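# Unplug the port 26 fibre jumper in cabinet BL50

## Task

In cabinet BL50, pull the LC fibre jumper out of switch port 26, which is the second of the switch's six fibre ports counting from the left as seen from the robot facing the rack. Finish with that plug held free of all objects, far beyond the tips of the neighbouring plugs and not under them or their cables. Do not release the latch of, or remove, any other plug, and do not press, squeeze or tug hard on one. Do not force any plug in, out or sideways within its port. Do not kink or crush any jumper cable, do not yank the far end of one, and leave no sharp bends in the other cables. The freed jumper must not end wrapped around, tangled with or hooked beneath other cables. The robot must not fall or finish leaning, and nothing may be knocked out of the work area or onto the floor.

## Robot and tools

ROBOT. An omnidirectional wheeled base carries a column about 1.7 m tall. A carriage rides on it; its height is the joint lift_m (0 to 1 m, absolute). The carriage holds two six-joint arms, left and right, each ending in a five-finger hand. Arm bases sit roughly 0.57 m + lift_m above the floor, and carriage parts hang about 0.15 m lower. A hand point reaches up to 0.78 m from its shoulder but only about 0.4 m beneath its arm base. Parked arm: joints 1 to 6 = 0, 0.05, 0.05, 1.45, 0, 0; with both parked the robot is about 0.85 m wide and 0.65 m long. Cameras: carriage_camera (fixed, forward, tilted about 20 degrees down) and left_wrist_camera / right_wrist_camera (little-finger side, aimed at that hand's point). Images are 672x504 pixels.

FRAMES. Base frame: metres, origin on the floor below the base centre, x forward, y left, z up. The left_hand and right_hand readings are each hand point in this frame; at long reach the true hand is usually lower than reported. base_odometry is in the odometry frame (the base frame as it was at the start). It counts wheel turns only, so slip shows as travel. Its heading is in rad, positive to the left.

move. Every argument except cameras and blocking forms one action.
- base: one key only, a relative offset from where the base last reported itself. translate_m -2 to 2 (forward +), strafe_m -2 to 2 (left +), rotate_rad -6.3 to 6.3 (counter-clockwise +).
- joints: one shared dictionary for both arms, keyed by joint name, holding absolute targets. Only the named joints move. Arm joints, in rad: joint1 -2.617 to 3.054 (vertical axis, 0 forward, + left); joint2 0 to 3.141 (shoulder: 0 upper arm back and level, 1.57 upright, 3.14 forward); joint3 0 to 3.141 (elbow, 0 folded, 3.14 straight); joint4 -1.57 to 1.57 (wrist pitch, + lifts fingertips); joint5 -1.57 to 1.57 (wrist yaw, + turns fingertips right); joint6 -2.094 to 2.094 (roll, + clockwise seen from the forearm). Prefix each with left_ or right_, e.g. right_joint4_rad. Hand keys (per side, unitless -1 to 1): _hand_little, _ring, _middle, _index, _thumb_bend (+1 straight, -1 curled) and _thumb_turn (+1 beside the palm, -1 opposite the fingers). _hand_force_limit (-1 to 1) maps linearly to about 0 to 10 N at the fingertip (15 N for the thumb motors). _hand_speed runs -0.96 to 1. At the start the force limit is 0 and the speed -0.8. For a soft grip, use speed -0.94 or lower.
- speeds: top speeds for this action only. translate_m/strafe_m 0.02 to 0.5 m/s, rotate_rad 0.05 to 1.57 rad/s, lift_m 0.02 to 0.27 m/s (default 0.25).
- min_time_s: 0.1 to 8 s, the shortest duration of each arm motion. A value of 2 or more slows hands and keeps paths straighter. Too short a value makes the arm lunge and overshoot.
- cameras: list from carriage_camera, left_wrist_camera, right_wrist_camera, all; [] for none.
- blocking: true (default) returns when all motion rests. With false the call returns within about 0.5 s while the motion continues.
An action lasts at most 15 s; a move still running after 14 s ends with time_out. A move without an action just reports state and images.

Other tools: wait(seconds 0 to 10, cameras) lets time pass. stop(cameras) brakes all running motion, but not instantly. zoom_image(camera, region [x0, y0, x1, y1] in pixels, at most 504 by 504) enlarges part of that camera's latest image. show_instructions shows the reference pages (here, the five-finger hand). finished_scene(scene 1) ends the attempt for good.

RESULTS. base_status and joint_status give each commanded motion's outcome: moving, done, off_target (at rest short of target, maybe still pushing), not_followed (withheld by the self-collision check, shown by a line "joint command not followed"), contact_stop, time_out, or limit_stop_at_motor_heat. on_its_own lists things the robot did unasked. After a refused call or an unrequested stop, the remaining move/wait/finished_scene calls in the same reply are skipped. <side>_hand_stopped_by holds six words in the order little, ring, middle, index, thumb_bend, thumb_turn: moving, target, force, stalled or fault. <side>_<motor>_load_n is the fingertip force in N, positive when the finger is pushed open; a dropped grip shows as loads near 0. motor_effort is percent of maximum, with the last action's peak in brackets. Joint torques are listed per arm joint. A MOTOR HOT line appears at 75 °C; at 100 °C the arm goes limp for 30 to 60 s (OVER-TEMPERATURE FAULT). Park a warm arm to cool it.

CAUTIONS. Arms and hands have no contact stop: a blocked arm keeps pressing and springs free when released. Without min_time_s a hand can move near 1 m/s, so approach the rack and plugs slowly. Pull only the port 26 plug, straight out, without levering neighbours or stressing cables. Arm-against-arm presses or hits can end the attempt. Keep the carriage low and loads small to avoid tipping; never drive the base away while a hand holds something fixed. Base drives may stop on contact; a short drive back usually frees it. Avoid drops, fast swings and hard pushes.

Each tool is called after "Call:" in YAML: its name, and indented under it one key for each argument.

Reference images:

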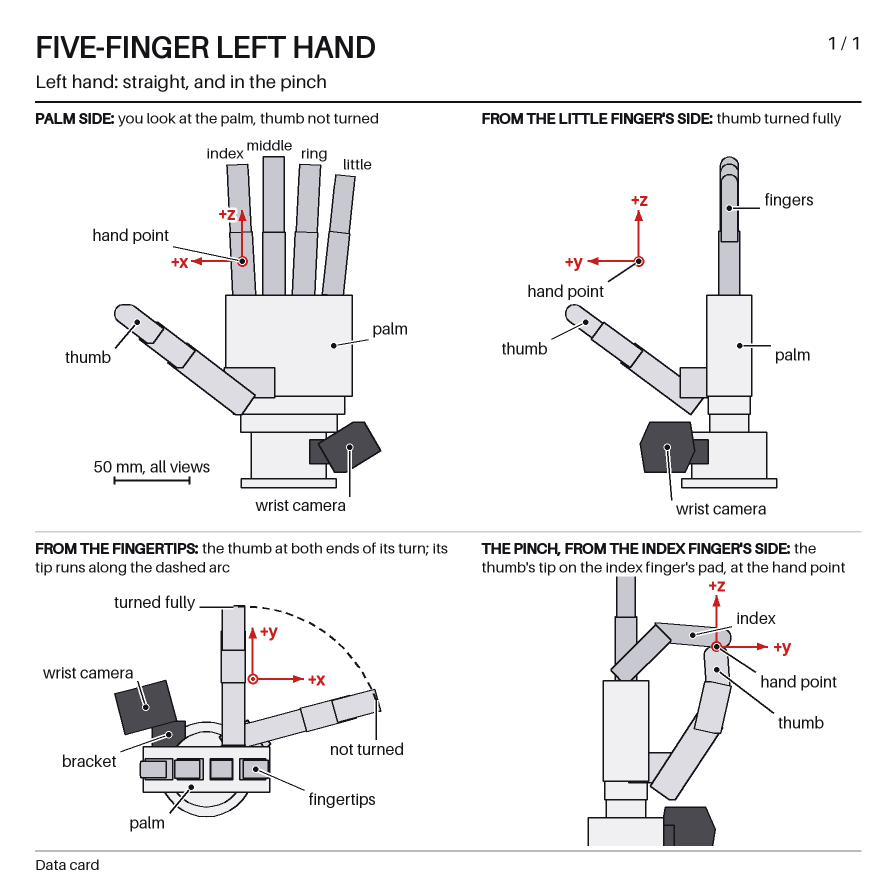

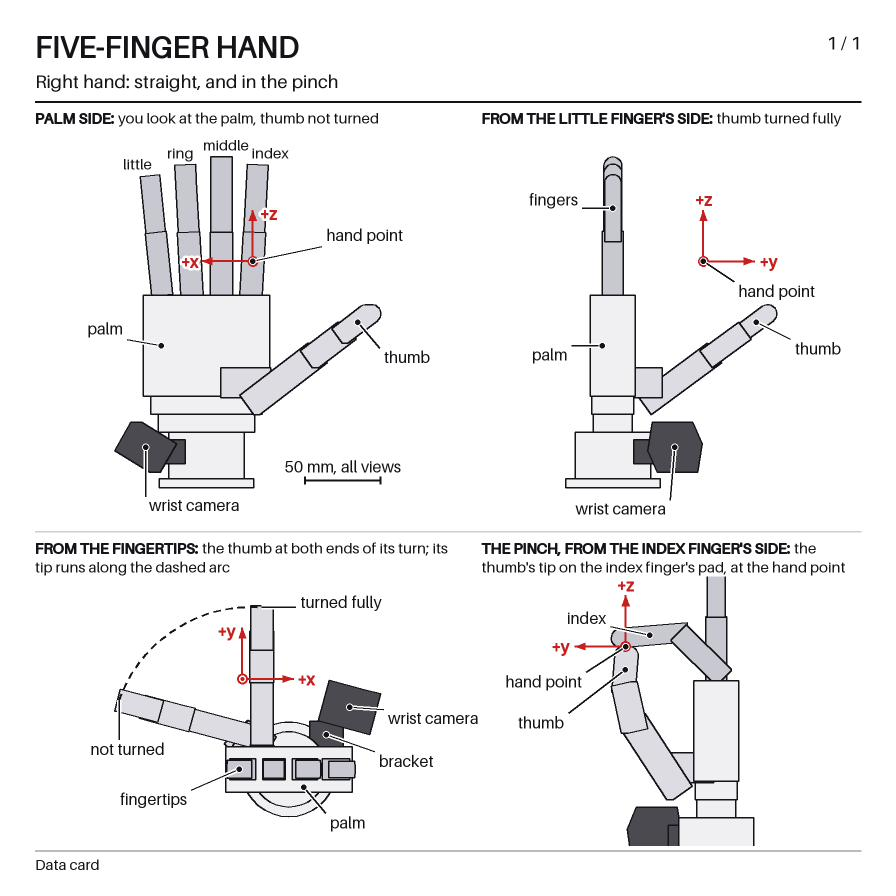

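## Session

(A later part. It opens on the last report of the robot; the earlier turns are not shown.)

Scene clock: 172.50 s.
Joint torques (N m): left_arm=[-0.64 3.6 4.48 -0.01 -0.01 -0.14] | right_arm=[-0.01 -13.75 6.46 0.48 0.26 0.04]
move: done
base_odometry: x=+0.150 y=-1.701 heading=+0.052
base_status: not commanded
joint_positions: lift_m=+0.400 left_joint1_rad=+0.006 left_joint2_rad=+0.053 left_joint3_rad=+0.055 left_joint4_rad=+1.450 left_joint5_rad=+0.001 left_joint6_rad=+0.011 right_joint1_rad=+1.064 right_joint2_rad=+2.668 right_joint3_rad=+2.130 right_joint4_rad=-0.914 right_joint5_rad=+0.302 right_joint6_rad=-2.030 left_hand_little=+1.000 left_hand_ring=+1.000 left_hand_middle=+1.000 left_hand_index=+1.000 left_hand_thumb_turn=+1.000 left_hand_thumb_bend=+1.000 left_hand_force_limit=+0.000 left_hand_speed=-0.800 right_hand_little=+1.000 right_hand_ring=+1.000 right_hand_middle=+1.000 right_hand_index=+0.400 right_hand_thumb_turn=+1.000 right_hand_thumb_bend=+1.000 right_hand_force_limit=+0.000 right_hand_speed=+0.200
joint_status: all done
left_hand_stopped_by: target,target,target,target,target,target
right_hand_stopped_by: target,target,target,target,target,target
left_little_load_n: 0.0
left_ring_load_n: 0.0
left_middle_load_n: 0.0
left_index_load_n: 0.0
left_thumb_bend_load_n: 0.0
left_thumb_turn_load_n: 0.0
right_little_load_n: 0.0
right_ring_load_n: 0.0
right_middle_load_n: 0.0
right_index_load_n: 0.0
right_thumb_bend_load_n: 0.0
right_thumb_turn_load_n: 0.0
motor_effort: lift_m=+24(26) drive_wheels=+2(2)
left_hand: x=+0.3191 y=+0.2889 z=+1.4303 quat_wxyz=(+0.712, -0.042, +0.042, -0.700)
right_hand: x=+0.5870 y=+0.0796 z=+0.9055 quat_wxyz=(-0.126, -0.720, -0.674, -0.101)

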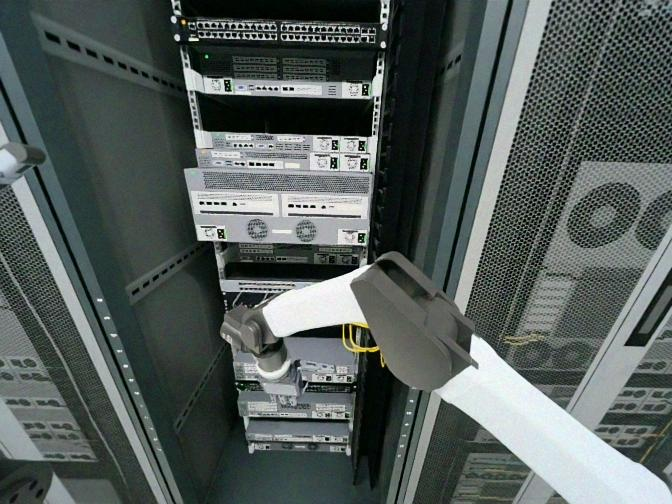

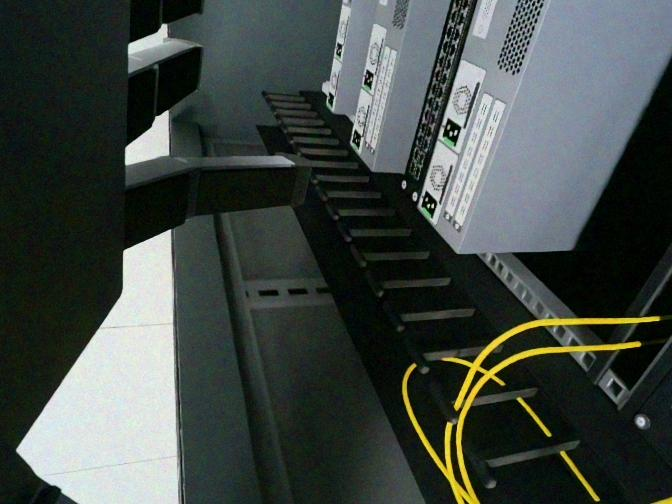

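Call:
zoom_image:
  camera: "carriage_camera"
  region: [270, 260, 370, 335]

Call:
move:
  joints: {"lift_m": 0.6}
  cameras: ["carriage_camera"]

Call:
zoom_image:
  camera: "carriage_camera"
  region: [270, 310, 370, 385]

Scaled by 5.040.

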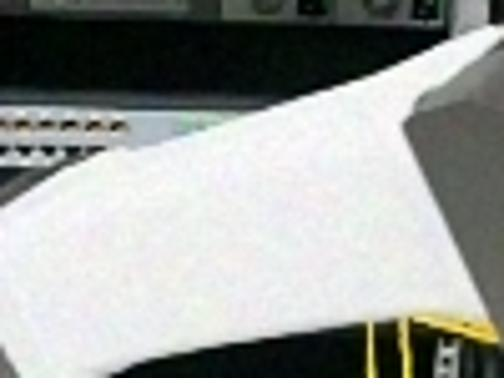

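Scene clock: 174.57 s.
Joint torques (N m): left_arm=[-0.51 3.58 4.53 0 -0.02 -0.12] | right_arm=[0.02 -13.91 6.52 0.45 0.24 0.04]
move: done
base_odometry: x=+0.150 y=-1.701 heading=+0.052
base_status: not commanded
joint_positions: lift_m=+0.600 left_joint1_rad=+0.006 left_joint2_rad=+0.052 left_joint3_rad=+0.055 left_joint4_rad=+1.449 left_joint5_rad=+0.001 left_joint6_rad=+0.011 right_joint1_rad=+1.064 right_joint2_rad=+2.670 right_joint3_rad=+2.133 right_joint4_rad=-0.913 right_joint5_rad=+0.303 right_joint6_rad=-2.030 left_hand_little=+1.000 left_hand_ring=+1.000 left_hand_middle=+1.000 left_hand_index=+1.000 left_hand_thumb_turn=+1.000 left_hand_thumb_bend=+1.000 left_hand_force_limit=+0.000 left_hand_speed=-0.800 right_hand_little=+1.000 right_hand_ring=+1.000 right_hand_middle=+1.000 right_hand_index=+0.400 right_hand_thumb_turn=+1.000 right_hand_thumb_bend=+1.000 right_hand_force_limit=+0.000 right_hand_speed=+0.200
joint_status: all done
left_hand_stopped_by: target,target,target,target,target,target
right_hand_stopped_by: target,target,target,target,target,target
left_little_load_n: 0.0
left_ring_load_n: 0.0
left_middle_load_n: 0.0
left_index_load_n: 0.0
left_thumb_bend_load_n: 0.0
left_thumb_turn_load_n: 0.0
right_little_load_n: 0.0
right_ring_load_n: 0.0
right_middle_load_n: 0.0
right_index_load_n: 0.0
right_thumb_bend_load_n: 0.0
right_thumb_turn_load_n: 0.0
motor_effort: lift_m=+23(27) drive_wheels=+2(2)
left_hand: x=+0.3191 y=+0.2889 z=+1.6303 quat_wxyz=(+0.712, -0.042, +0.043, -0.700)
right_hand: x=+0.5873 y=+0.0800 z=+1.1054 quat_wxyz=(-0.126, -0.720, -0.674, -0.102)

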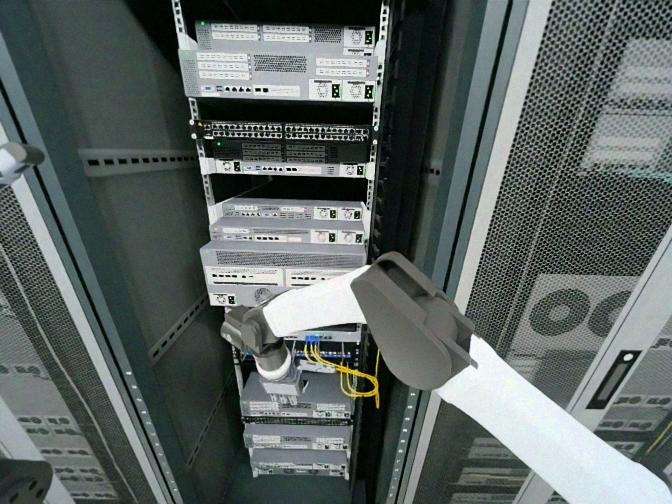

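Scaled by 5.040.

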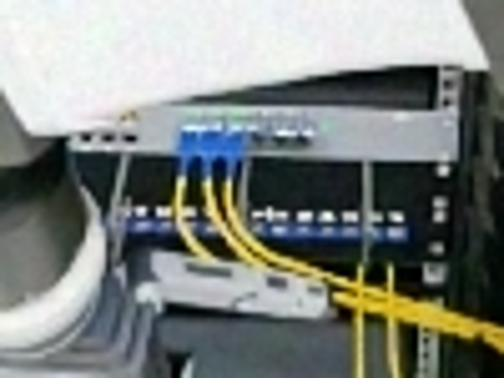

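Call:
move:
  joints: {"right_joint1_rad": 1.067, "right_joint2_rad": 2.616, "right_joint3_rad": 2.02, "right_joint4_rad": -0.721, "right_joint5_rad": 0.4, "right_joint6_rad": -2.088, "lift_m": 0.555}
  min_time_s: 2
  cameras: ["carriage_camera", "right_wrist_camera"]

Scene clock: 179.33 s.
Joint torques (N m): left_arm=[-0.49 3.62 4.52 -0.03 -0.02 -0.09] | right_arm=[0.35 -17.33 4.25 0.66 0.33 -0.08]
move: done
base_odometry: x=+0.150 y=-1.701 heading=+0.052
base_status: not commanded
joint_positions: lift_m=+0.555 left_joint1_rad=+0.006 left_joint2_rad=+0.052 left_joint3_rad=+0.054 left_joint4_rad=+1.449 left_joint5_rad=+0.001 left_joint6_rad=+0.011 right_joint1_rad=+1.064 right_joint2_rad=+2.668 right_joint3_rad=+2.029 right_joint4_rad=-0.734 right_joint5_rad=+0.382 right_joint6_rad=-2.068 left_hand_little=+1.000 left_hand_ring=+1.000 left_hand_middle=+1.000 left_hand_index=+1.000 left_hand_thumb_turn=+1.000 left_hand_thumb_bend=+1.000 left_hand_force_limit=+0.000 left_hand_speed=-0.800 right_hand_little=+1.000 right_hand_ring=+1.000 right_hand_middle=+1.000 right_hand_index=+0.400 right_hand_thumb_turn=+1.000 right_hand_thumb_bend=+1.000 right_hand_force_limit=+0.000 right_hand_speed=+0.200
joint_status: all done
joint sent to its limit — right_joint6_rad, lower limit.
left_hand_stopped_by: target,target,target,target,target,target
right_hand_stopped_by: target,target,target,target,target,target
left_little_load_n: 0.0
left_ring_load_n: 0.0
left_middle_load_n: 0.0
left_index_load_n: 0.0
left_thumb_bend_load_n: 0.0
left_thumb_turn_load_n: 0.0
right_little_load_n: 0.0
right_ring_load_n: 0.0
right_middle_load_n: 0.0
right_index_load_n: 0.0
right_thumb_bend_load_n: 0.0
right_thumb_turn_load_n: 0.0
motor_effort: lift_m=+24(26) drive_wheels=+2(2)
left_hand: x=+0.3195 y=+0.2889 z=+1.5849 quat_wxyz=(+0.712, -0.042, +0.043, -0.700)
right_hand: x=+0.6032 y=+0.0824 z=+1.0497 quat_wxyz=(-0.155, -0.707, -0.674, -0.146)

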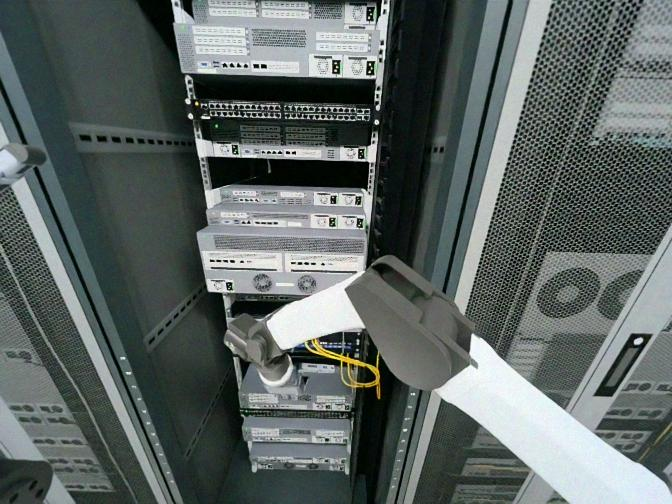

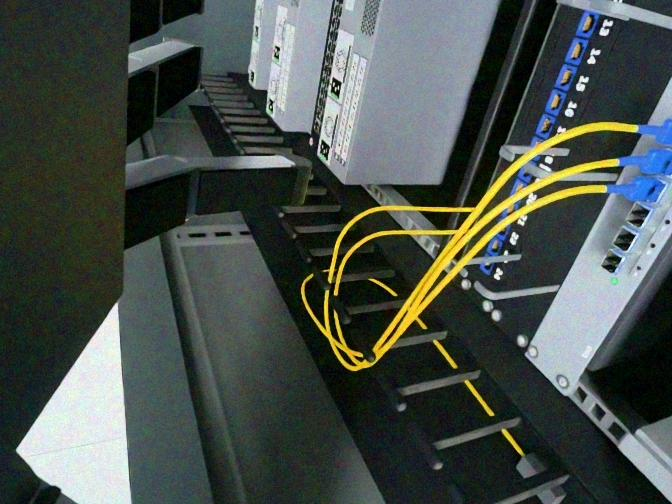

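Call:
move:
  base: {"translate_m": 0.13}
  speeds: {"translate_m": 0.1}
  cameras: ["carriage_camera", "right_wrist_camera"]

Call:
zoom_image:
  camera: "carriage_camera"
  region: [220, 270, 390, 420]

Call:
zoom_image:
  camera: "right_wrist_camera"
  region: [200, 20, 600, 300]

Scene clock: 181.80 s.
Joint torques (N m): left_arm=[-0.43 3.48 4.52 0.02 -0.06 -0.14] | right_arm=[0.08 -17.37 4.33 0.64 0.32 -0.07]
move: done
base_odometry: x=+0.280 y=-1.694 heading=+0.051
base_status: done
joint_positions: lift_m=+0.555 left_joint1_rad=+0.006 left_joint2_rad=+0.052 left_joint3_rad=+0.054 left_joint4_rad=+1.449 left_joint5_rad=+0.001 left_joint6_rad=+0.011 right_joint1_rad=+1.066 right_joint2_rad=+2.667 right_joint3_rad=+2.029 right_joint4_rad=-0.729 right_joint5_rad=+0.385 right_joint6_rad=-2.068 left_hand_little=+1.000 left_hand_ring=+1.000 left_hand_middle=+1.000 left_hand_index=+1.000 left_hand_thumb_turn=+1.000 left_hand_thumb_bend=+1.000 left_hand_force_limit=+0.000 left_hand_speed=-0.800 right_hand_little=+1.000 right_hand_ring=+1.000 right_hand_middle=+1.000 right_hand_index=+0.400 right_hand_thumb_turn=+1.000 right_hand_thumb_bend=+1.000 right_hand_force_limit=+0.000 right_hand_speed=+0.200
joint_status: not commanded
left_hand_stopped_by: target,target,target,target,target,target
right_hand_stopped_by: target,target,target,target,target,target
left_little_load_n: 0.0
left_ring_load_n: 0.0
left_middle_load_n: 0.0
left_index_load_n: 0.0
left_thumb_bend_load_n: 0.0
left_thumb_turn_load_n: 0.0
right_little_load_n: 0.0
right_ring_load_n: 0.0
right_middle_load_n: 0.0
right_index_load_n: 0.0
right_thumb_bend_load_n: 0.0
right_thumb_turn_load_n: 0.0
motor_effort: lift_m=+24(24) drive_wheels=-8(11)
left_hand: x=+0.3193 y=+0.2889 z=+1.5849 quat_wxyz=(+0.712, -0.042, +0.043, -0.700)
right_hand: x=+0.6030 y=+0.0842 z=+1.0509 quat_wxyz=(-0.155, -0.707, -0.674, -0.149)

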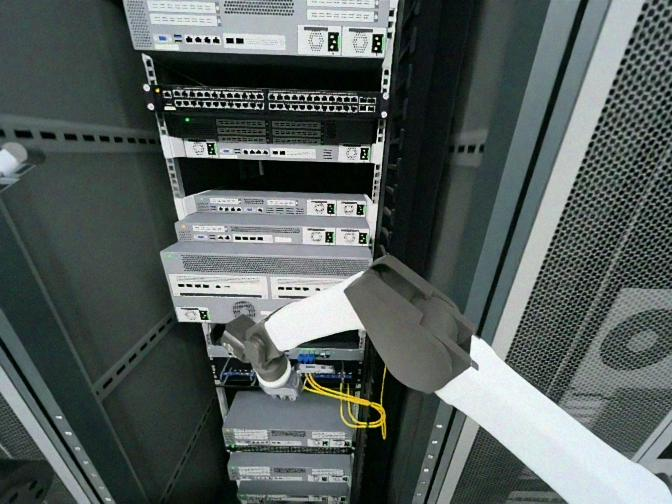

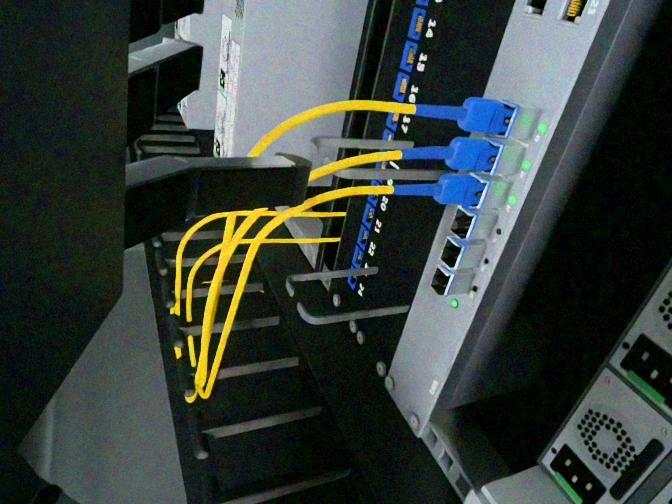

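Scaled by 2.965.

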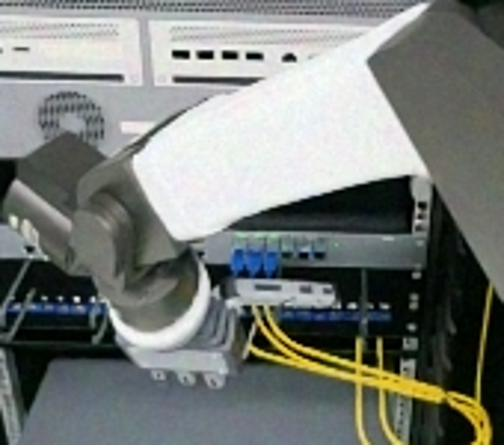

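Scaled by 1.260.

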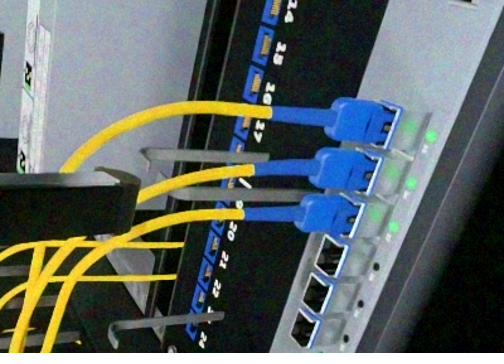

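Call:
move:
  joints: {"right_joint1_rad": 1.132, "lift_m": 0.575}
  min_time_s: 1.5
  cameras: ["carriage_camera", "right_wrist_camera"]

Call:
zoom_image:
  camera: "right_wrist_camera"
  region: [200, 20, 600, 300]

Scene clock: 188.03 s.
Joint torques (N m): left_arm=[-0.54 3.41 4.46 0 -0.01 -0.11] | right_arm=[0.68 -15.69 4.78 0.65 0.31 -0.07]
move: done
base_odometry: x=+0.280 y=-1.694 heading=+0.051
base_status: not commanded
joint_positions: lift_m=+0.575 left_joint1_rad=+0.006 left_joint2_rad=+0.052 left_joint3_rad=+0.054 left_joint4_rad=+1.449 left_joint5_rad=+0.001 left_joint6_rad=+0.011 right_joint1_rad=+1.126 right_joint2_rad=+2.649 right_joint3_rad=+2.023 right_joint4_rad=-0.725 right_joint5_rad=+0.386 right_joint6_rad=-2.069 left_hand_little=+1.000 left_hand_ring=+1.000 left_hand_middle=+1.000 left_hand_index=+1.000 left_hand_thumb_turn=+1.000 left_hand_thumb_bend=+1.000 left_hand_force_limit=+0.000 left_hand_speed=-0.800 right_hand_little=+1.000 right_hand_ring=+1.000 right_hand_middle=+1.000 right_hand_index=+0.400 right_hand_thumb_turn=+1.000 right_hand_thumb_bend=+1.000 right_hand_force_limit=+0.000 right_hand_speed=+0.200
joint_status: all done
left_hand_stopped_by: target,target,target,target,target,target
right_hand_stopped_by: target,target,target,target,target,target
left_little_load_n: 0.0
left_ring_load_n: -0.5
left_middle_load_n: 0.0
left_index_load_n: 0.0
left_thumb_bend_load_n: 0.0
left_thumb_turn_load_n: 0.0
right_little_load_n: 0.0
right_ring_load_n: 0.0
right_middle_load_n: 0.5
right_index_load_n: 0.0
right_thumb_bend_load_n: 0.0
right_thumb_turn_load_n: 0.0
motor_effort: lift_m=+23(28) drive_wheels=-7(8)
left_hand: x=+0.3194 y=+0.2889 z=+1.6050 quat_wxyz=(+0.712, -0.042, +0.043, -0.700)
right_hand: x=+0.5798 y=+0.1080 z=+1.0789 quat_wxyz=(-0.148, -0.687, -0.693, -0.161)

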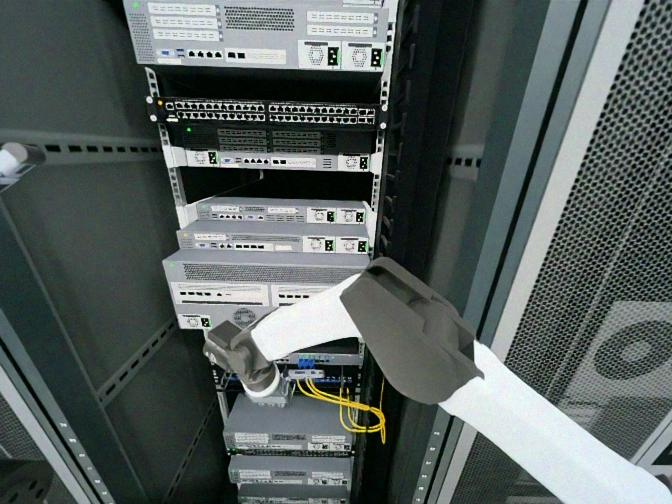

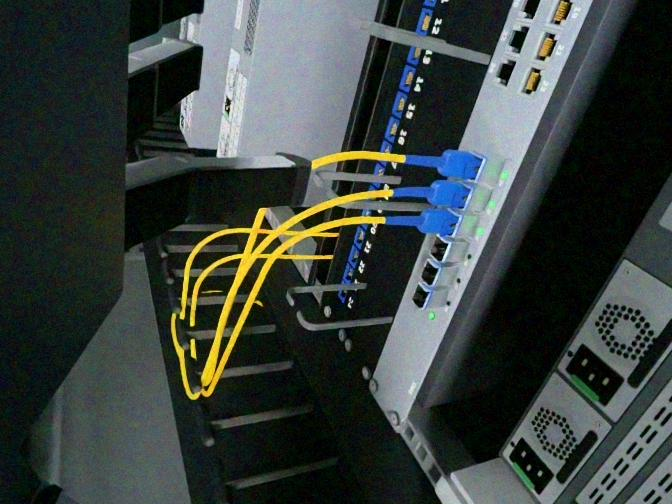

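Scaled by 1.260.

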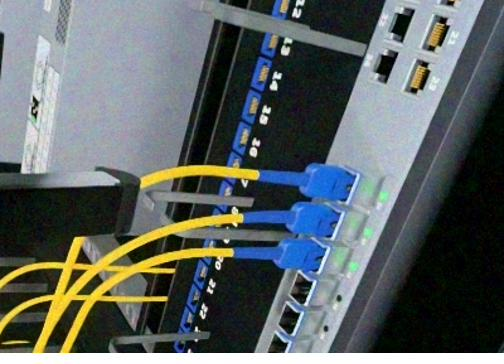

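Call:
move:
  base: {"strafe_m": -0.013}
  speeds: {"strafe_m": 0.05}

Call:
move:
  base: {"translate_m": 0.02}
  speeds: {"translate_m": 0.05}
  cameras: ["carriage_camera", "right_wrist_camera"]

Call:
zoom_image:
  camera: "right_wrist_camera"
  region: [200, 20, 600, 300]

Scene clock: 189.60 s.
Joint torques (N m): left_arm=[-0.24 3.6 4.67 -0.06 0 -0.11] | right_arm=[0.68 -15.71 4.75 0.64 0.3 -0.07]
move: done
base_odometry: x=+0.281 y=-1.707 heading=+0.051
base_status: done
joint_positions: lift_m=+0.575 left_joint1_rad=+0.005 left_joint2_rad=+0.052 left_joint3_rad=+0.054 left_joint4_rad=+1.449 left_joint5_rad=+0.002 left_joint6_rad=+0.011 right_joint1_rad=+1.127 right_joint2_rad=+2.649 right_joint3_rad=+2.023 right_joint4_rad=-0.725 right_joint5_rad=+0.387 right_joint6_rad=-2.069 left_hand_little=+1.000 left_hand_ring=+1.000 left_hand_middle=+1.000 left_hand_index=+1.000 left_hand_thumb_turn=+1.000 left_hand_thumb_bend=+1.000 left_hand_force_limit=+0.000 left_hand_speed=-0.800 right_hand_little=+1.000 right_hand_ring=+1.000 right_hand_middle=+1.000 right_hand_index=+0.400 right_hand_thumb_turn=+1.000 right_hand_thumb_bend=+1.000 right_hand_force_limit=+0.000 right_hand_speed=+0.200
joint_status: not commanded
left_hand_stopped_by: target,target,target,target,target,target
right_hand_stopped_by: target,target,target,target,target,target
left_little_load_n: 0.0
left_ring_load_n: 0.0
left_middle_load_n: 0.0
left_index_load_n: 0.0
left_thumb_bend_load_n: 0.0
left_thumb_turn_load_n: 0.0
right_little_load_n: 0.0
right_ring_load_n: 0.5
right_middle_load_n: 0.0
right_index_load_n: 0.0
right_thumb_bend_load_n: 0.0
right_thumb_turn_load_n: 0.0
motor_effort: lift_m=+23(23) drive_wheels=+0(6)
left_hand: x=+0.3194 y=+0.2887 z=+1.6050 quat_wxyz=(+0.711, -0.042, +0.043, -0.700)
right_hand: x=+0.5794 y=+0.1084 z=+1.0791 quat_wxyz=(-0.148, -0.686, -0.694, -0.161)
pictures: none

Scene clock: 190.50 s.
Joint torques (N m): left_arm=[-0.42 3.63 4.7 0.02 -0.01 -0.11] | right_arm=[0.43 -15.73 4.81 0.63 0.29 -0.07]
move: done
base_odometry: x=+0.301 y=-1.706 heading=+0.051
base_status: done
joint_positions: lift_m=+0.575 left_joint1_rad=+0.005 left_joint2_rad=+0.052 left_joint3_rad=+0.054 left_joint4_rad=+1.449 left_joint5_rad=+0.001 left_joint6_rad=+0.011 right_joint1_rad=+1.129 right_joint2_rad=+2.649 right_joint3_rad=+2.023 right_joint4_rad=-0.725 right_joint5_rad=+0.388 right_joint6_rad=-2.069 left_hand_little=+1.000 left_hand_ring=+1.000 left_hand_middle=+1.000 left_hand_index=+1.000 left_hand_thumb_turn=+1.000 left_hand_thumb_bend=+1.000 left_hand_force_limit=+0.000 left_hand_speed=-0.800 right_hand_little=+1.000 right_hand_ring=+1.000 right_hand_middle=+1.000 right_hand_index=+0.400 right_hand_thumb_turn=+1.000 right_hand_thumb_bend=+1.000 right_hand_force_limit=+0.000 right_hand_speed=+0.200
joint_status: not commanded
left_hand_stopped_by: target,target,target,target,target,target
right_hand_stopped_by: target,target,target,target,target,target
left_little_load_n: 0.0
left_ring_load_n: 0.0
left_middle_load_n: 0.0
left_index_load_n: 0.0
left_thumb_bend_load_n: 0.0
left_thumb_turn_load_n: 0.0
right_little_load_n: 0.0
right_ring_load_n: 0.0
right_middle_load_n: 0.0
right_index_load_n: 0.0
right_thumb_bend_load_n: 0.0
right_thumb_turn_load_n: 0.0
motor_effort: lift_m=+23(23) drive_wheels=-6(8)
left_hand: x=+0.3195 y=+0.2889 z=+1.6050 quat_wxyz=(+0.711, -0.042, +0.043, -0.700)
right_hand: x=+0.5787 y=+0.1090 z=+1.0792 quat_wxyz=(-0.149, -0.686, -0.694, -0.162)

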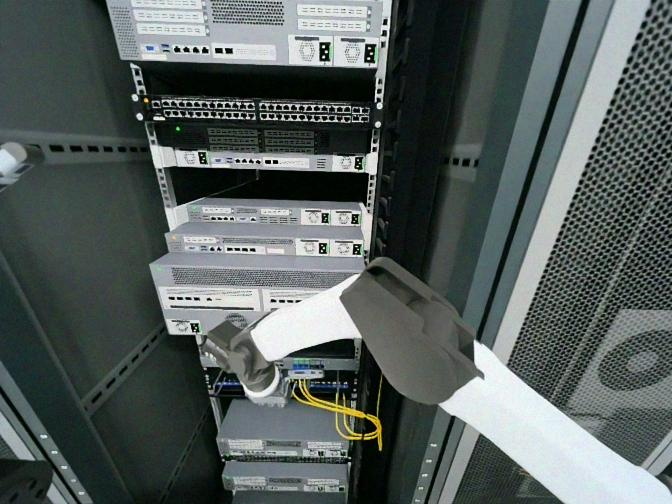

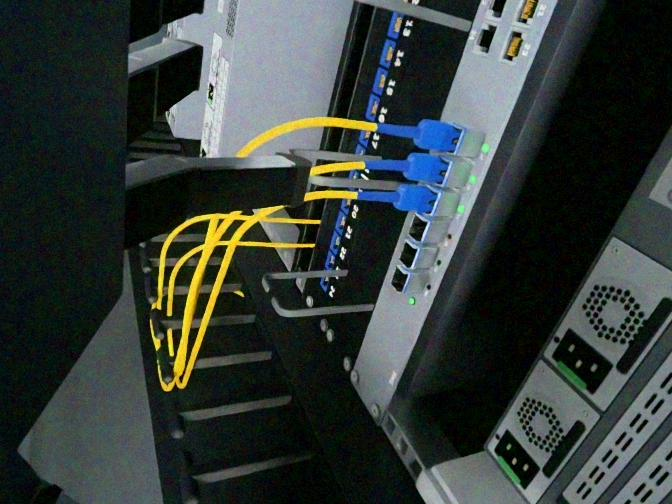

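Scaled by 1.260.

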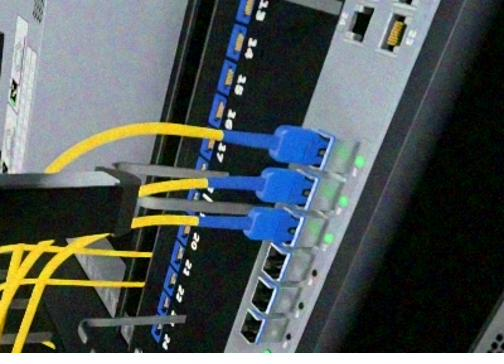

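Call:
move:
  base: {"translate_m": 0.025}
  speeds: {"translate_m": 0.05}

Call:
move:
  joints: {"right_hand_index": 0.7, "right_hand_speed": -0.5}
  cameras: ["carriage_camera", "right_wrist_camera"]

Call:
zoom_image:
  camera: "right_wrist_camera"
  region: [140, 40, 540, 320]

Scene clock: 192.33 s.
Joint torques (N m): left_arm=[-0.47 3.51 4.41 0 0.06 -0.1] | right_arm=[0.2 -15.61 4.89 0.65 0.29 -0.06]
move: done
base_odometry: x=+0.326 y=-1.705 heading=+0.050
base_status: done
joint_positions: lift_m=+0.575 left_joint1_rad=+0.005 left_joint2_rad=+0.052 left_joint3_rad=+0.054 left_joint4_rad=+1.450 left_joint5_rad=+0.001 left_joint6_rad=+0.011 right_joint1_rad=+1.129 right_joint2_rad=+2.649 right_joint3_rad=+2.023 right_joint4_rad=-0.725 right_joint5_rad=+0.388 right_joint6_rad=-2.069 left_hand_little=+1.000 left_hand_ring=+1.000 left_hand_middle=+1.000 left_hand_index=+1.000 left_hand_thumb_turn=+1.000 left_hand_thumb_bend=+1.000 left_hand_force_limit=+0.000 left_hand_speed=-0.800 right_hand_little=+1.000 right_hand_ring=+1.000 right_hand_middle=+1.000 right_hand_index=+0.400 right_hand_thumb_turn=+1.000 right_hand_thumb_bend=+1.000 right_hand_force_limit=+0.000 right_hand_speed=+0.200
joint_status: not commanded
left_hand_stopped_by: target,target,target,target,target,target
right_hand_stopped_by: target,target,target,target,target,target
left_little_load_n: 0.0
left_ring_load_n: 0.0
left_middle_load_n: 0.0
left_index_load_n: 0.0
left_thumb_bend_load_n: 0.0
left_thumb_turn_load_n: 0.0
right_little_load_n: 0.0
right_ring_load_n: 0.0
right_middle_load_n: 0.0
right_index_load_n: 0.0
right_thumb_bend_load_n: 0.0
right_thumb_turn_load_n: 0.0
motor_effort: lift_m=+23(23) drive_wheels=-6(8)
left_hand: x=+0.3191 y=+0.2889 z=+1.6051 quat_wxyz=(+0.711, -0.042, +0.042, -0.700)
right_hand: x=+0.5784 y=+0.1092 z=+1.0792 quat_wxyz=(-0.149, -0.685, -0.694, -0.162)
pictures: none

Scene clock: 193.03 s.
Joint torques (N m): left_arm=[-0.46 3.54 4.53 -0.05 0.02 -0.14] | right_arm=[0.31 -15.84 4.72 0.7 0.29 -0.07]
move: done
base_odometry: x=+0.326 y=-1.705 heading=+0.050
base_status: not commanded
joint_positions: lift_m=+0.575 left_joint1_rad=+0.005 left_joint2_rad=+0.052 left_joint3_rad=+0.054 left_joint4_rad=+1.450 left_joint5_rad=+0.001 left_joint6_rad=+0.011 right_joint1_rad=+1.129 right_joint2_rad=+2.649 right_joint3_rad=+2.023 right_joint4_rad=-0.725 right_joint5_rad=+0.388 right_joint6_rad=-2.069 left_hand_little=+1.000 left_hand_ring=+1.000 left_hand_middle=+1.000 left_hand_index=+1.000 left_hand_thumb_turn=+1.000 left_hand_thumb_bend=+1.000 left_hand_force_limit=+0.000 left_hand_speed=-0.800 right_hand_little=+1.000 right_hand_ring=+1.000 right_hand_middle=+1.000 right_hand_index=+0.700 right_hand_thumb_turn=+1.000 right_hand_thumb_bend=+1.000 right_hand_force_limit=+0.000 right_hand_speed=-0.500
joint_status: all done
left_hand_stopped_by: target,target,target,target,target,target
right_hand_stopped_by: target,target,target,target,target,target
left_little_load_n: 0.0
left_ring_load_n: 0.0
left_middle_load_n: 0.0
left_index_load_n: 0.0
left_thumb_bend_load_n: 0.0
left_thumb_turn_load_n: 0.0
right_little_load_n: 0.0
right_ring_load_n: 0.0
right_middle_load_n: 0.0
right_index_load_n: 0.0
right_thumb_bend_load_n: 0.0
right_thumb_turn_load_n: 0.0
motor_effort: lift_m=+23(23) drive_wheels=-5(6)
left_hand: x=+0.3192 y=+0.2889 z=+1.6051 quat_wxyz=(+0.711, -0.042, +0.042, -0.700)
right_hand: x=+0.5784 y=+0.1092 z=+1.0792 quat_wxyz=(-0.149, -0.685, -0.694, -0.162)

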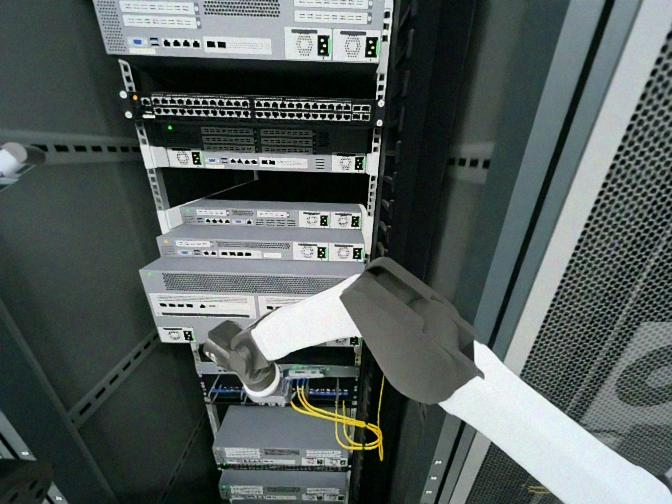

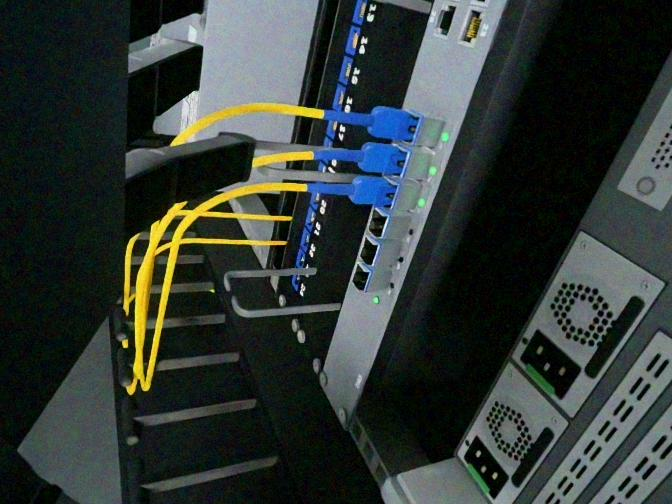

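Scaled by 1.260.

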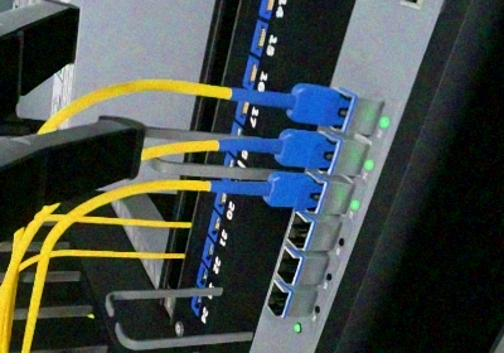

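Call:
move:
  base: {"translate_m": 0.011}
  joints: {"right_hand_index": 1.0}
  speeds: {"translate_m": 0.05}
  cameras: ["carriage_camera", "right_wrist_camera"]

Call:
zoom_image:
  camera: "right_wrist_camera"
  region: [100, 20, 500, 300]

Scene clock: 194.77 s.
Joint torques (N m): left_arm=[-0.23 3.77 4.41 -0.03 -0.03 -0.12] | right_arm=[0.38 -15.71 4.66 0.64 0.28 -0.06]
move: done
base_odometry: x=+0.337 y=-1.705 heading=+0.050
base_status: done
joint_positions: lift_m=+0.575 left_joint1_rad=+0.005 left_joint2_rad=+0.052 left_joint3_rad=+0.054 left_joint4_rad=+1.451 left_joint5_rad=+0.001 left_joint6_rad=+0.011 right_joint1_rad=+1.129 right_joint2_rad=+2.649 right_joint3_rad=+2.023 right_joint4_rad=-0.725 right_joint5_rad=+0.389 right_joint6_rad=-2.069 left_hand_little=+1.000 left_hand_ring=+1.000 left_hand_middle=+1.000 left_hand_index=+1.000 left_hand_thumb_turn=+1.000 left_hand_thumb_bend=+1.000 left_hand_force_limit=+0.000 left_hand_speed=-0.800 right_hand_little=+1.000 right_hand_ring=+1.000 right_hand_middle=+1.000 right_hand_index=+1.000 right_hand_thumb_turn=+1.000 right_hand_thumb_bend=+1.000 right_hand_force_limit=+0.000 right_hand_speed=-0.500
joint_status: all done
left_hand_stopped_by: target,target,target,target,target,target
right_hand_stopped_by: target,target,target,target,target,target
left_little_load_n: 0.0
left_ring_load_n: 0.0
left_middle_load_n: 0.0
left_index_load_n: 0.0
left_thumb_bend_load_n: 0.0
left_thumb_turn_load_n: 0.0
right_little_load_n: 0.0
right_ring_load_n: 0.0
right_middle_load_n: 0.0
right_index_load_n: 0.0
right_thumb_bend_load_n: -0.5
right_thumb_turn_load_n: 0.0
motor_effort: lift_m=+23(23) drive_wheels=-5(8)
left_hand: x=+0.3190 y=+0.2889 z=+1.6051 quat_wxyz=(+0.711, -0.042, +0.042, -0.700)
right_hand: x=+0.5787 y=+0.1090 z=+1.0793 quat_wxyz=(-0.149, -0.685, -0.694, -0.162)

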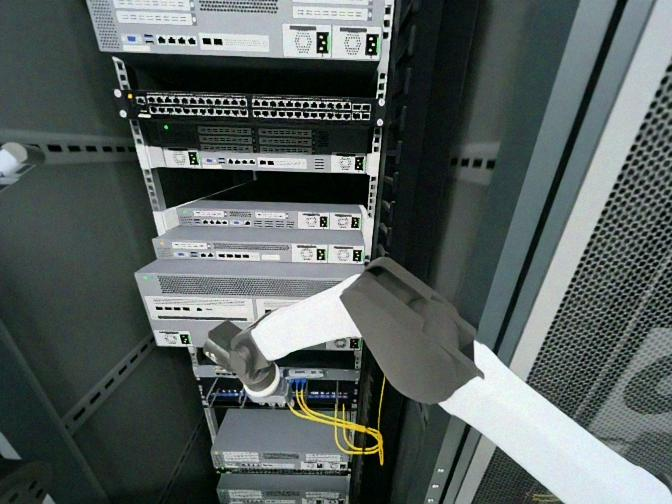

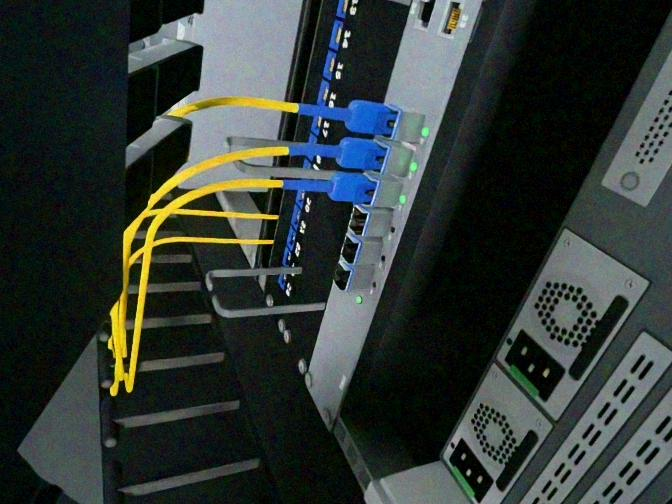

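Scaled by 1.260.

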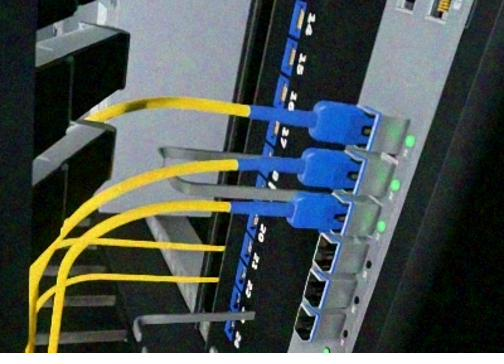

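Call:
move:
  base: {"strafe_m": 0.003}
  speeds: {"strafe_m": 0.03}

Call:
move:
  base: {"translate_m": 0.01}
  joints: {"lift_m": 0.547}
  speeds: {"translate_m": 0.02, "lift_m": 0.05}
  cameras: ["carriage_camera", "right_wrist_camera"]

Call:
zoom_image:
  camera: "right_wrist_camera"
  region: [100, 20, 500, 300]

Scene clock: 196.30 s.
Joint torques (N m): left_arm=[-0.27 3.41 4.77 -0.04 -0.06 -0.13] | right_arm=[0.25 -15.82 4.78 0.62 0.28 -0.06]
move: done
base_odometry: x=+0.337 y=-1.702 heading=+0.050
base_status: done
joint_positions: lift_m=+0.575 left_joint1_rad=+0.003 left_joint2_rad=+0.052 left_joint3_rad=+0.054 left_joint4_rad=+1.450 left_joint5_rad=+0.000 left_joint6_rad=+0.011 right_joint1_rad=+1.129 right_joint2_rad=+2.649 right_joint3_rad=+2.023 right_joint4_rad=-0.725 right_joint5_rad=+0.389 right_joint6_rad=-2.069 left_hand_little=+1.000 left_hand_ring=+1.000 left_hand_middle=+1.000 left_hand_index=+1.000 left_hand_thumb_turn=+1.000 left_hand_thumb_bend=+1.000 left_hand_force_limit=+0.000 left_hand_speed=-0.800 right_hand_little=+1.000 right_hand_ring=+1.000 right_hand_middle=+1.000 right_hand_index=+1.000 right_hand_thumb_turn=+1.000 right_hand_thumb_bend=+1.000 right_hand_force_limit=+0.000 right_hand_speed=-0.500
joint_status: not commanded
left_hand_stopped_by: target,target,target,target,target,target
right_hand_stopped_by: target,target,target,target,target,target
left_little_load_n: 0.0
left_ring_load_n: 0.0
left_middle_load_n: 0.0
left_index_load_n: -0.5
left_thumb_bend_load_n: 0.0
left_thumb_turn_load_n: 0.0
right_little_load_n: 0.0
right_ring_load_n: 0.0
right_middle_load_n: 0.0
right_index_load_n: 0.0
right_thumb_bend_load_n: 0.0
right_thumb_turn_load_n: 0.0
motor_effort: lift_m=+23(23) drive_wheels=-1(5)
left_hand: x=+0.3190 y=+0.2888 z=+1.6051 quat_wxyz=(+0.711, -0.042, +0.042, -0.701)
right_hand: x=+0.5787 y=+0.1091 z=+1.0793 quat_wxyz=(-0.149, -0.685, -0.694, -0.162)
pictures: none

Scene clock: 197.30 s.
Joint torques (N m): left_arm=[-0.1 3.55 4.78 0.04 0.06 -0.11] | right_arm=[0.12 -15.66 4.71 0.68 0.28 -0.06]
move: done
base_odometry: x=+0.347 y=-1.702 heading=+0.049
base_status: done
joint_positions: lift_m=+0.547 left_joint1_rad=+0.002 left_joint2_rad=+0.052 left_joint3_rad=+0.054 left_joint4_rad=+1.449 left_joint5_rad=+0.000 left_joint6_rad=+0.011 right_joint1_rad=+1.131 right_joint2_rad=+2.648 right_joint3_rad=+2.023 right_joint4_rad=-0.728 right_joint5_rad=+0.389 right_joint6_rad=-2.069 left_hand_little=+1.000 left_hand_ring=+1.000 left_hand_middle=+1.000 left_hand_index=+1.000 left_hand_thumb_turn=+1.000 left_hand_thumb_bend=+1.000 left_hand_force_limit=+0.000 left_hand_speed=-0.800 right_hand_little=+1.000 right_hand_ring=+1.000 right_hand_middle=+1.000 right_hand_index=+1.000 right_hand_thumb_turn=+1.000 right_hand_thumb_bend=+1.000 right_hand_force_limit=+0.000 right_hand_speed=-0.500
joint_status: all done
left_hand_stopped_by: target,target,target,target,target,target
right_hand_stopped_by: target,target,target,target,target,target
left_little_load_n: -0.5
left_ring_load_n: 0.0
left_middle_load_n: 0.0
left_index_load_n: 0.0
left_thumb_bend_load_n: 0.0
left_thumb_turn_load_n: 0.5
right_little_load_n: 0.0
right_ring_load_n: 0.5
right_middle_load_n: 0.0
right_index_load_n: -0.5
right_thumb_bend_load_n: 0.0
right_thumb_turn_load_n: 0.0
motor_effort: lift_m=+24(25) drive_wheels=-2(5)
left_hand: x=+0.3194 y=+0.2888 z=+1.5768 quat_wxyz=(+0.710, -0.042, +0.043, -0.701)
right_hand: x=+0.5778 y=+0.1090 z=+1.0514 quat_wxyz=(-0.149, -0.685, -0.695, -0.161)

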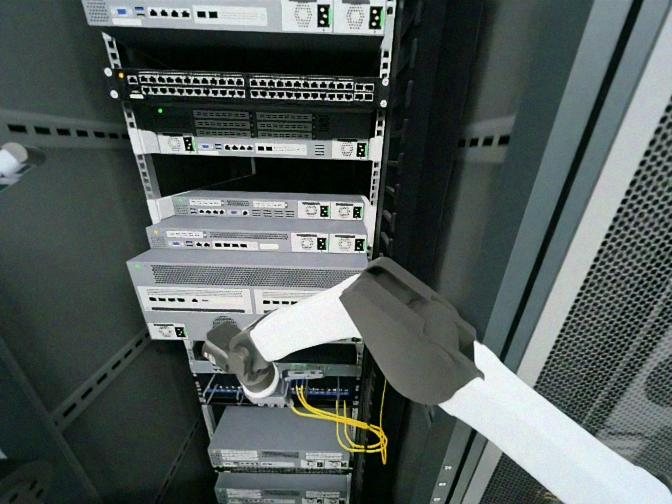

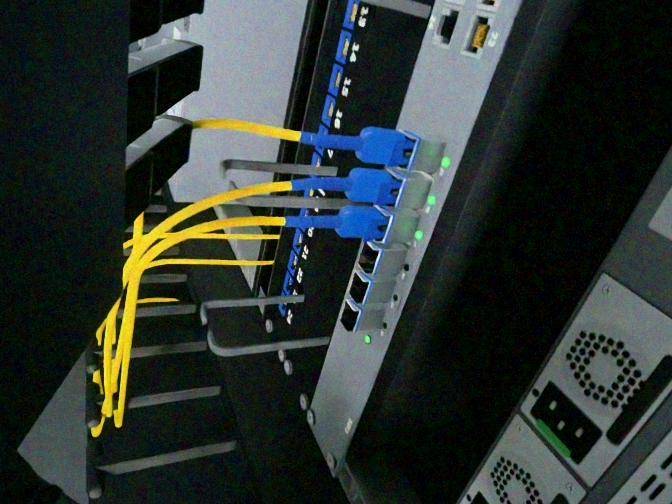

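Scaled by 1.260.

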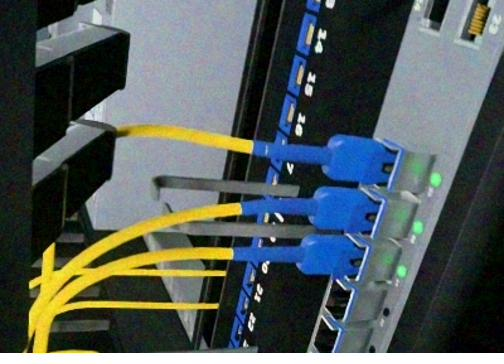

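Call:
move:
  base: {"translate_m": 0.009}
  joints: {"lift_m": 0.521}
  speeds: {"translate_m": 0.02, "lift_m": 0.05}
  cameras: ["carriage_camera", "right_wrist_camera"]

Call:
zoom_image:
  camera: "right_wrist_camera"
  region: [100, 40, 500, 320]

Call:
zoom_image:
  camera: "carriage_camera"
  region: [180, 300, 390, 450]

Scene clock: 199.00 s.
Joint torques (N m): left_arm=[-0.16 3.52 4.74 0.01 0.02 -0.12] | right_arm=[-0.2 -15.62 4.79 0.63 0.31 -0.06]
move: done
base_odometry: x=+0.356 y=-1.701 heading=+0.049
base_status: done
joint_positions: lift_m=+0.521 left_joint1_rad=+0.002 left_joint2_rad=+0.052 left_joint3_rad=+0.053 left_joint4_rad=+1.449 left_joint5_rad=+0.000 left_joint6_rad=+0.011 right_joint1_rad=+1.132 right_joint2_rad=+2.648 right_joint3_rad=+2.022 right_joint4_rad=-0.728 right_joint5_rad=+0.389 right_joint6_rad=-2.069 left_hand_little=+1.000 left_hand_ring=+1.000 left_hand_middle=+1.000 left_hand_index=+1.000 left_hand_thumb_turn=+1.000 left_hand_thumb_bend=+1.000 left_hand_force_limit=+0.000 left_hand_speed=-0.800 right_hand_little=+1.000 right_hand_ring=+1.000 right_hand_middle=+1.000 right_hand_index=+1.000 right_hand_thumb_turn=+1.000 right_hand_thumb_bend=+1.000 right_hand_force_limit=+0.000 right_hand_speed=-0.500
joint_status: all done
left_hand_stopped_by: target,target,target,target,target,target
right_hand_stopped_by: target,target,target,target,target,target
left_little_load_n: 0.0
left_ring_load_n: 0.0
left_middle_load_n: 0.0
left_index_load_n: 0.0
left_thumb_bend_load_n: 0.0
left_thumb_turn_load_n: 0.0
right_little_load_n: 0.0
right_ring_load_n: 0.0
right_middle_load_n: 0.0
right_index_load_n: 0.0
right_thumb_bend_load_n: 0.0
right_thumb_turn_load_n: 0.0
motor_effort: lift_m=+24(26) drive_wheels=-3(4)
left_hand: x=+0.3196 y=+0.2888 z=+1.5507 quat_wxyz=(+0.710, -0.043, +0.043, -0.701)
right_hand: x=+0.5773 y=+0.1095 z=+1.0257 quat_wxyz=(-0.149, -0.684, -0.695, -0.161)

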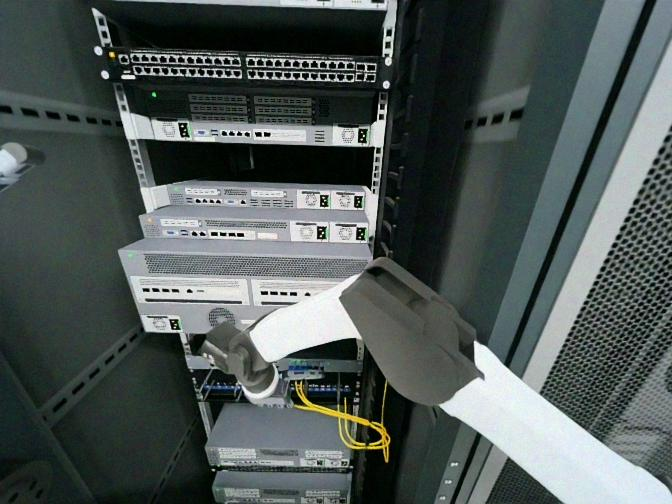

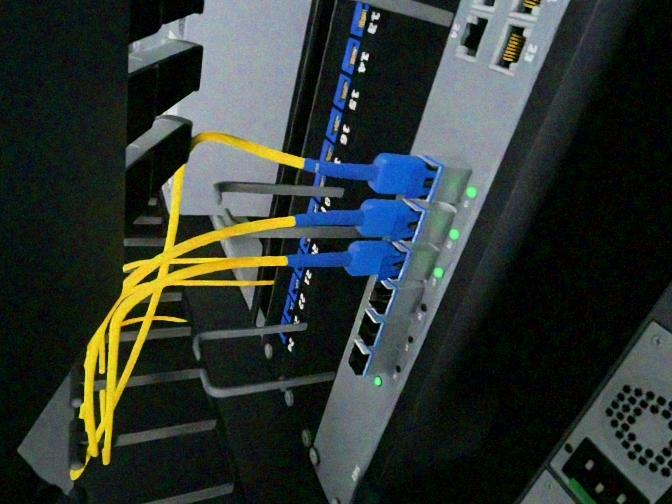

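Scaled by 1.260.

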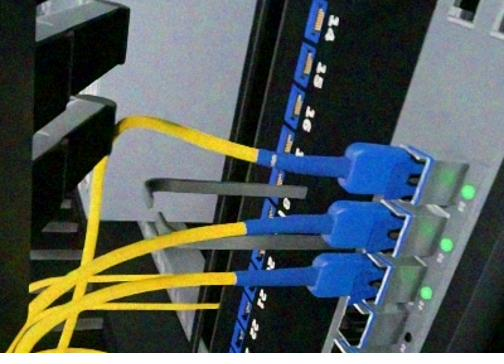

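Scaled by 2.400.

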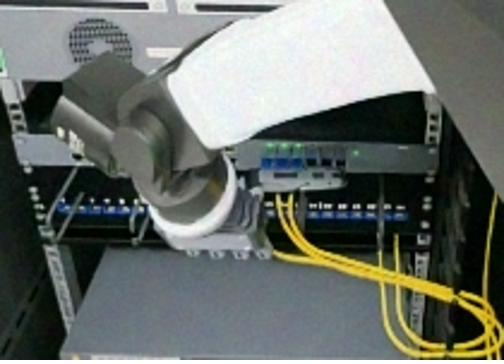

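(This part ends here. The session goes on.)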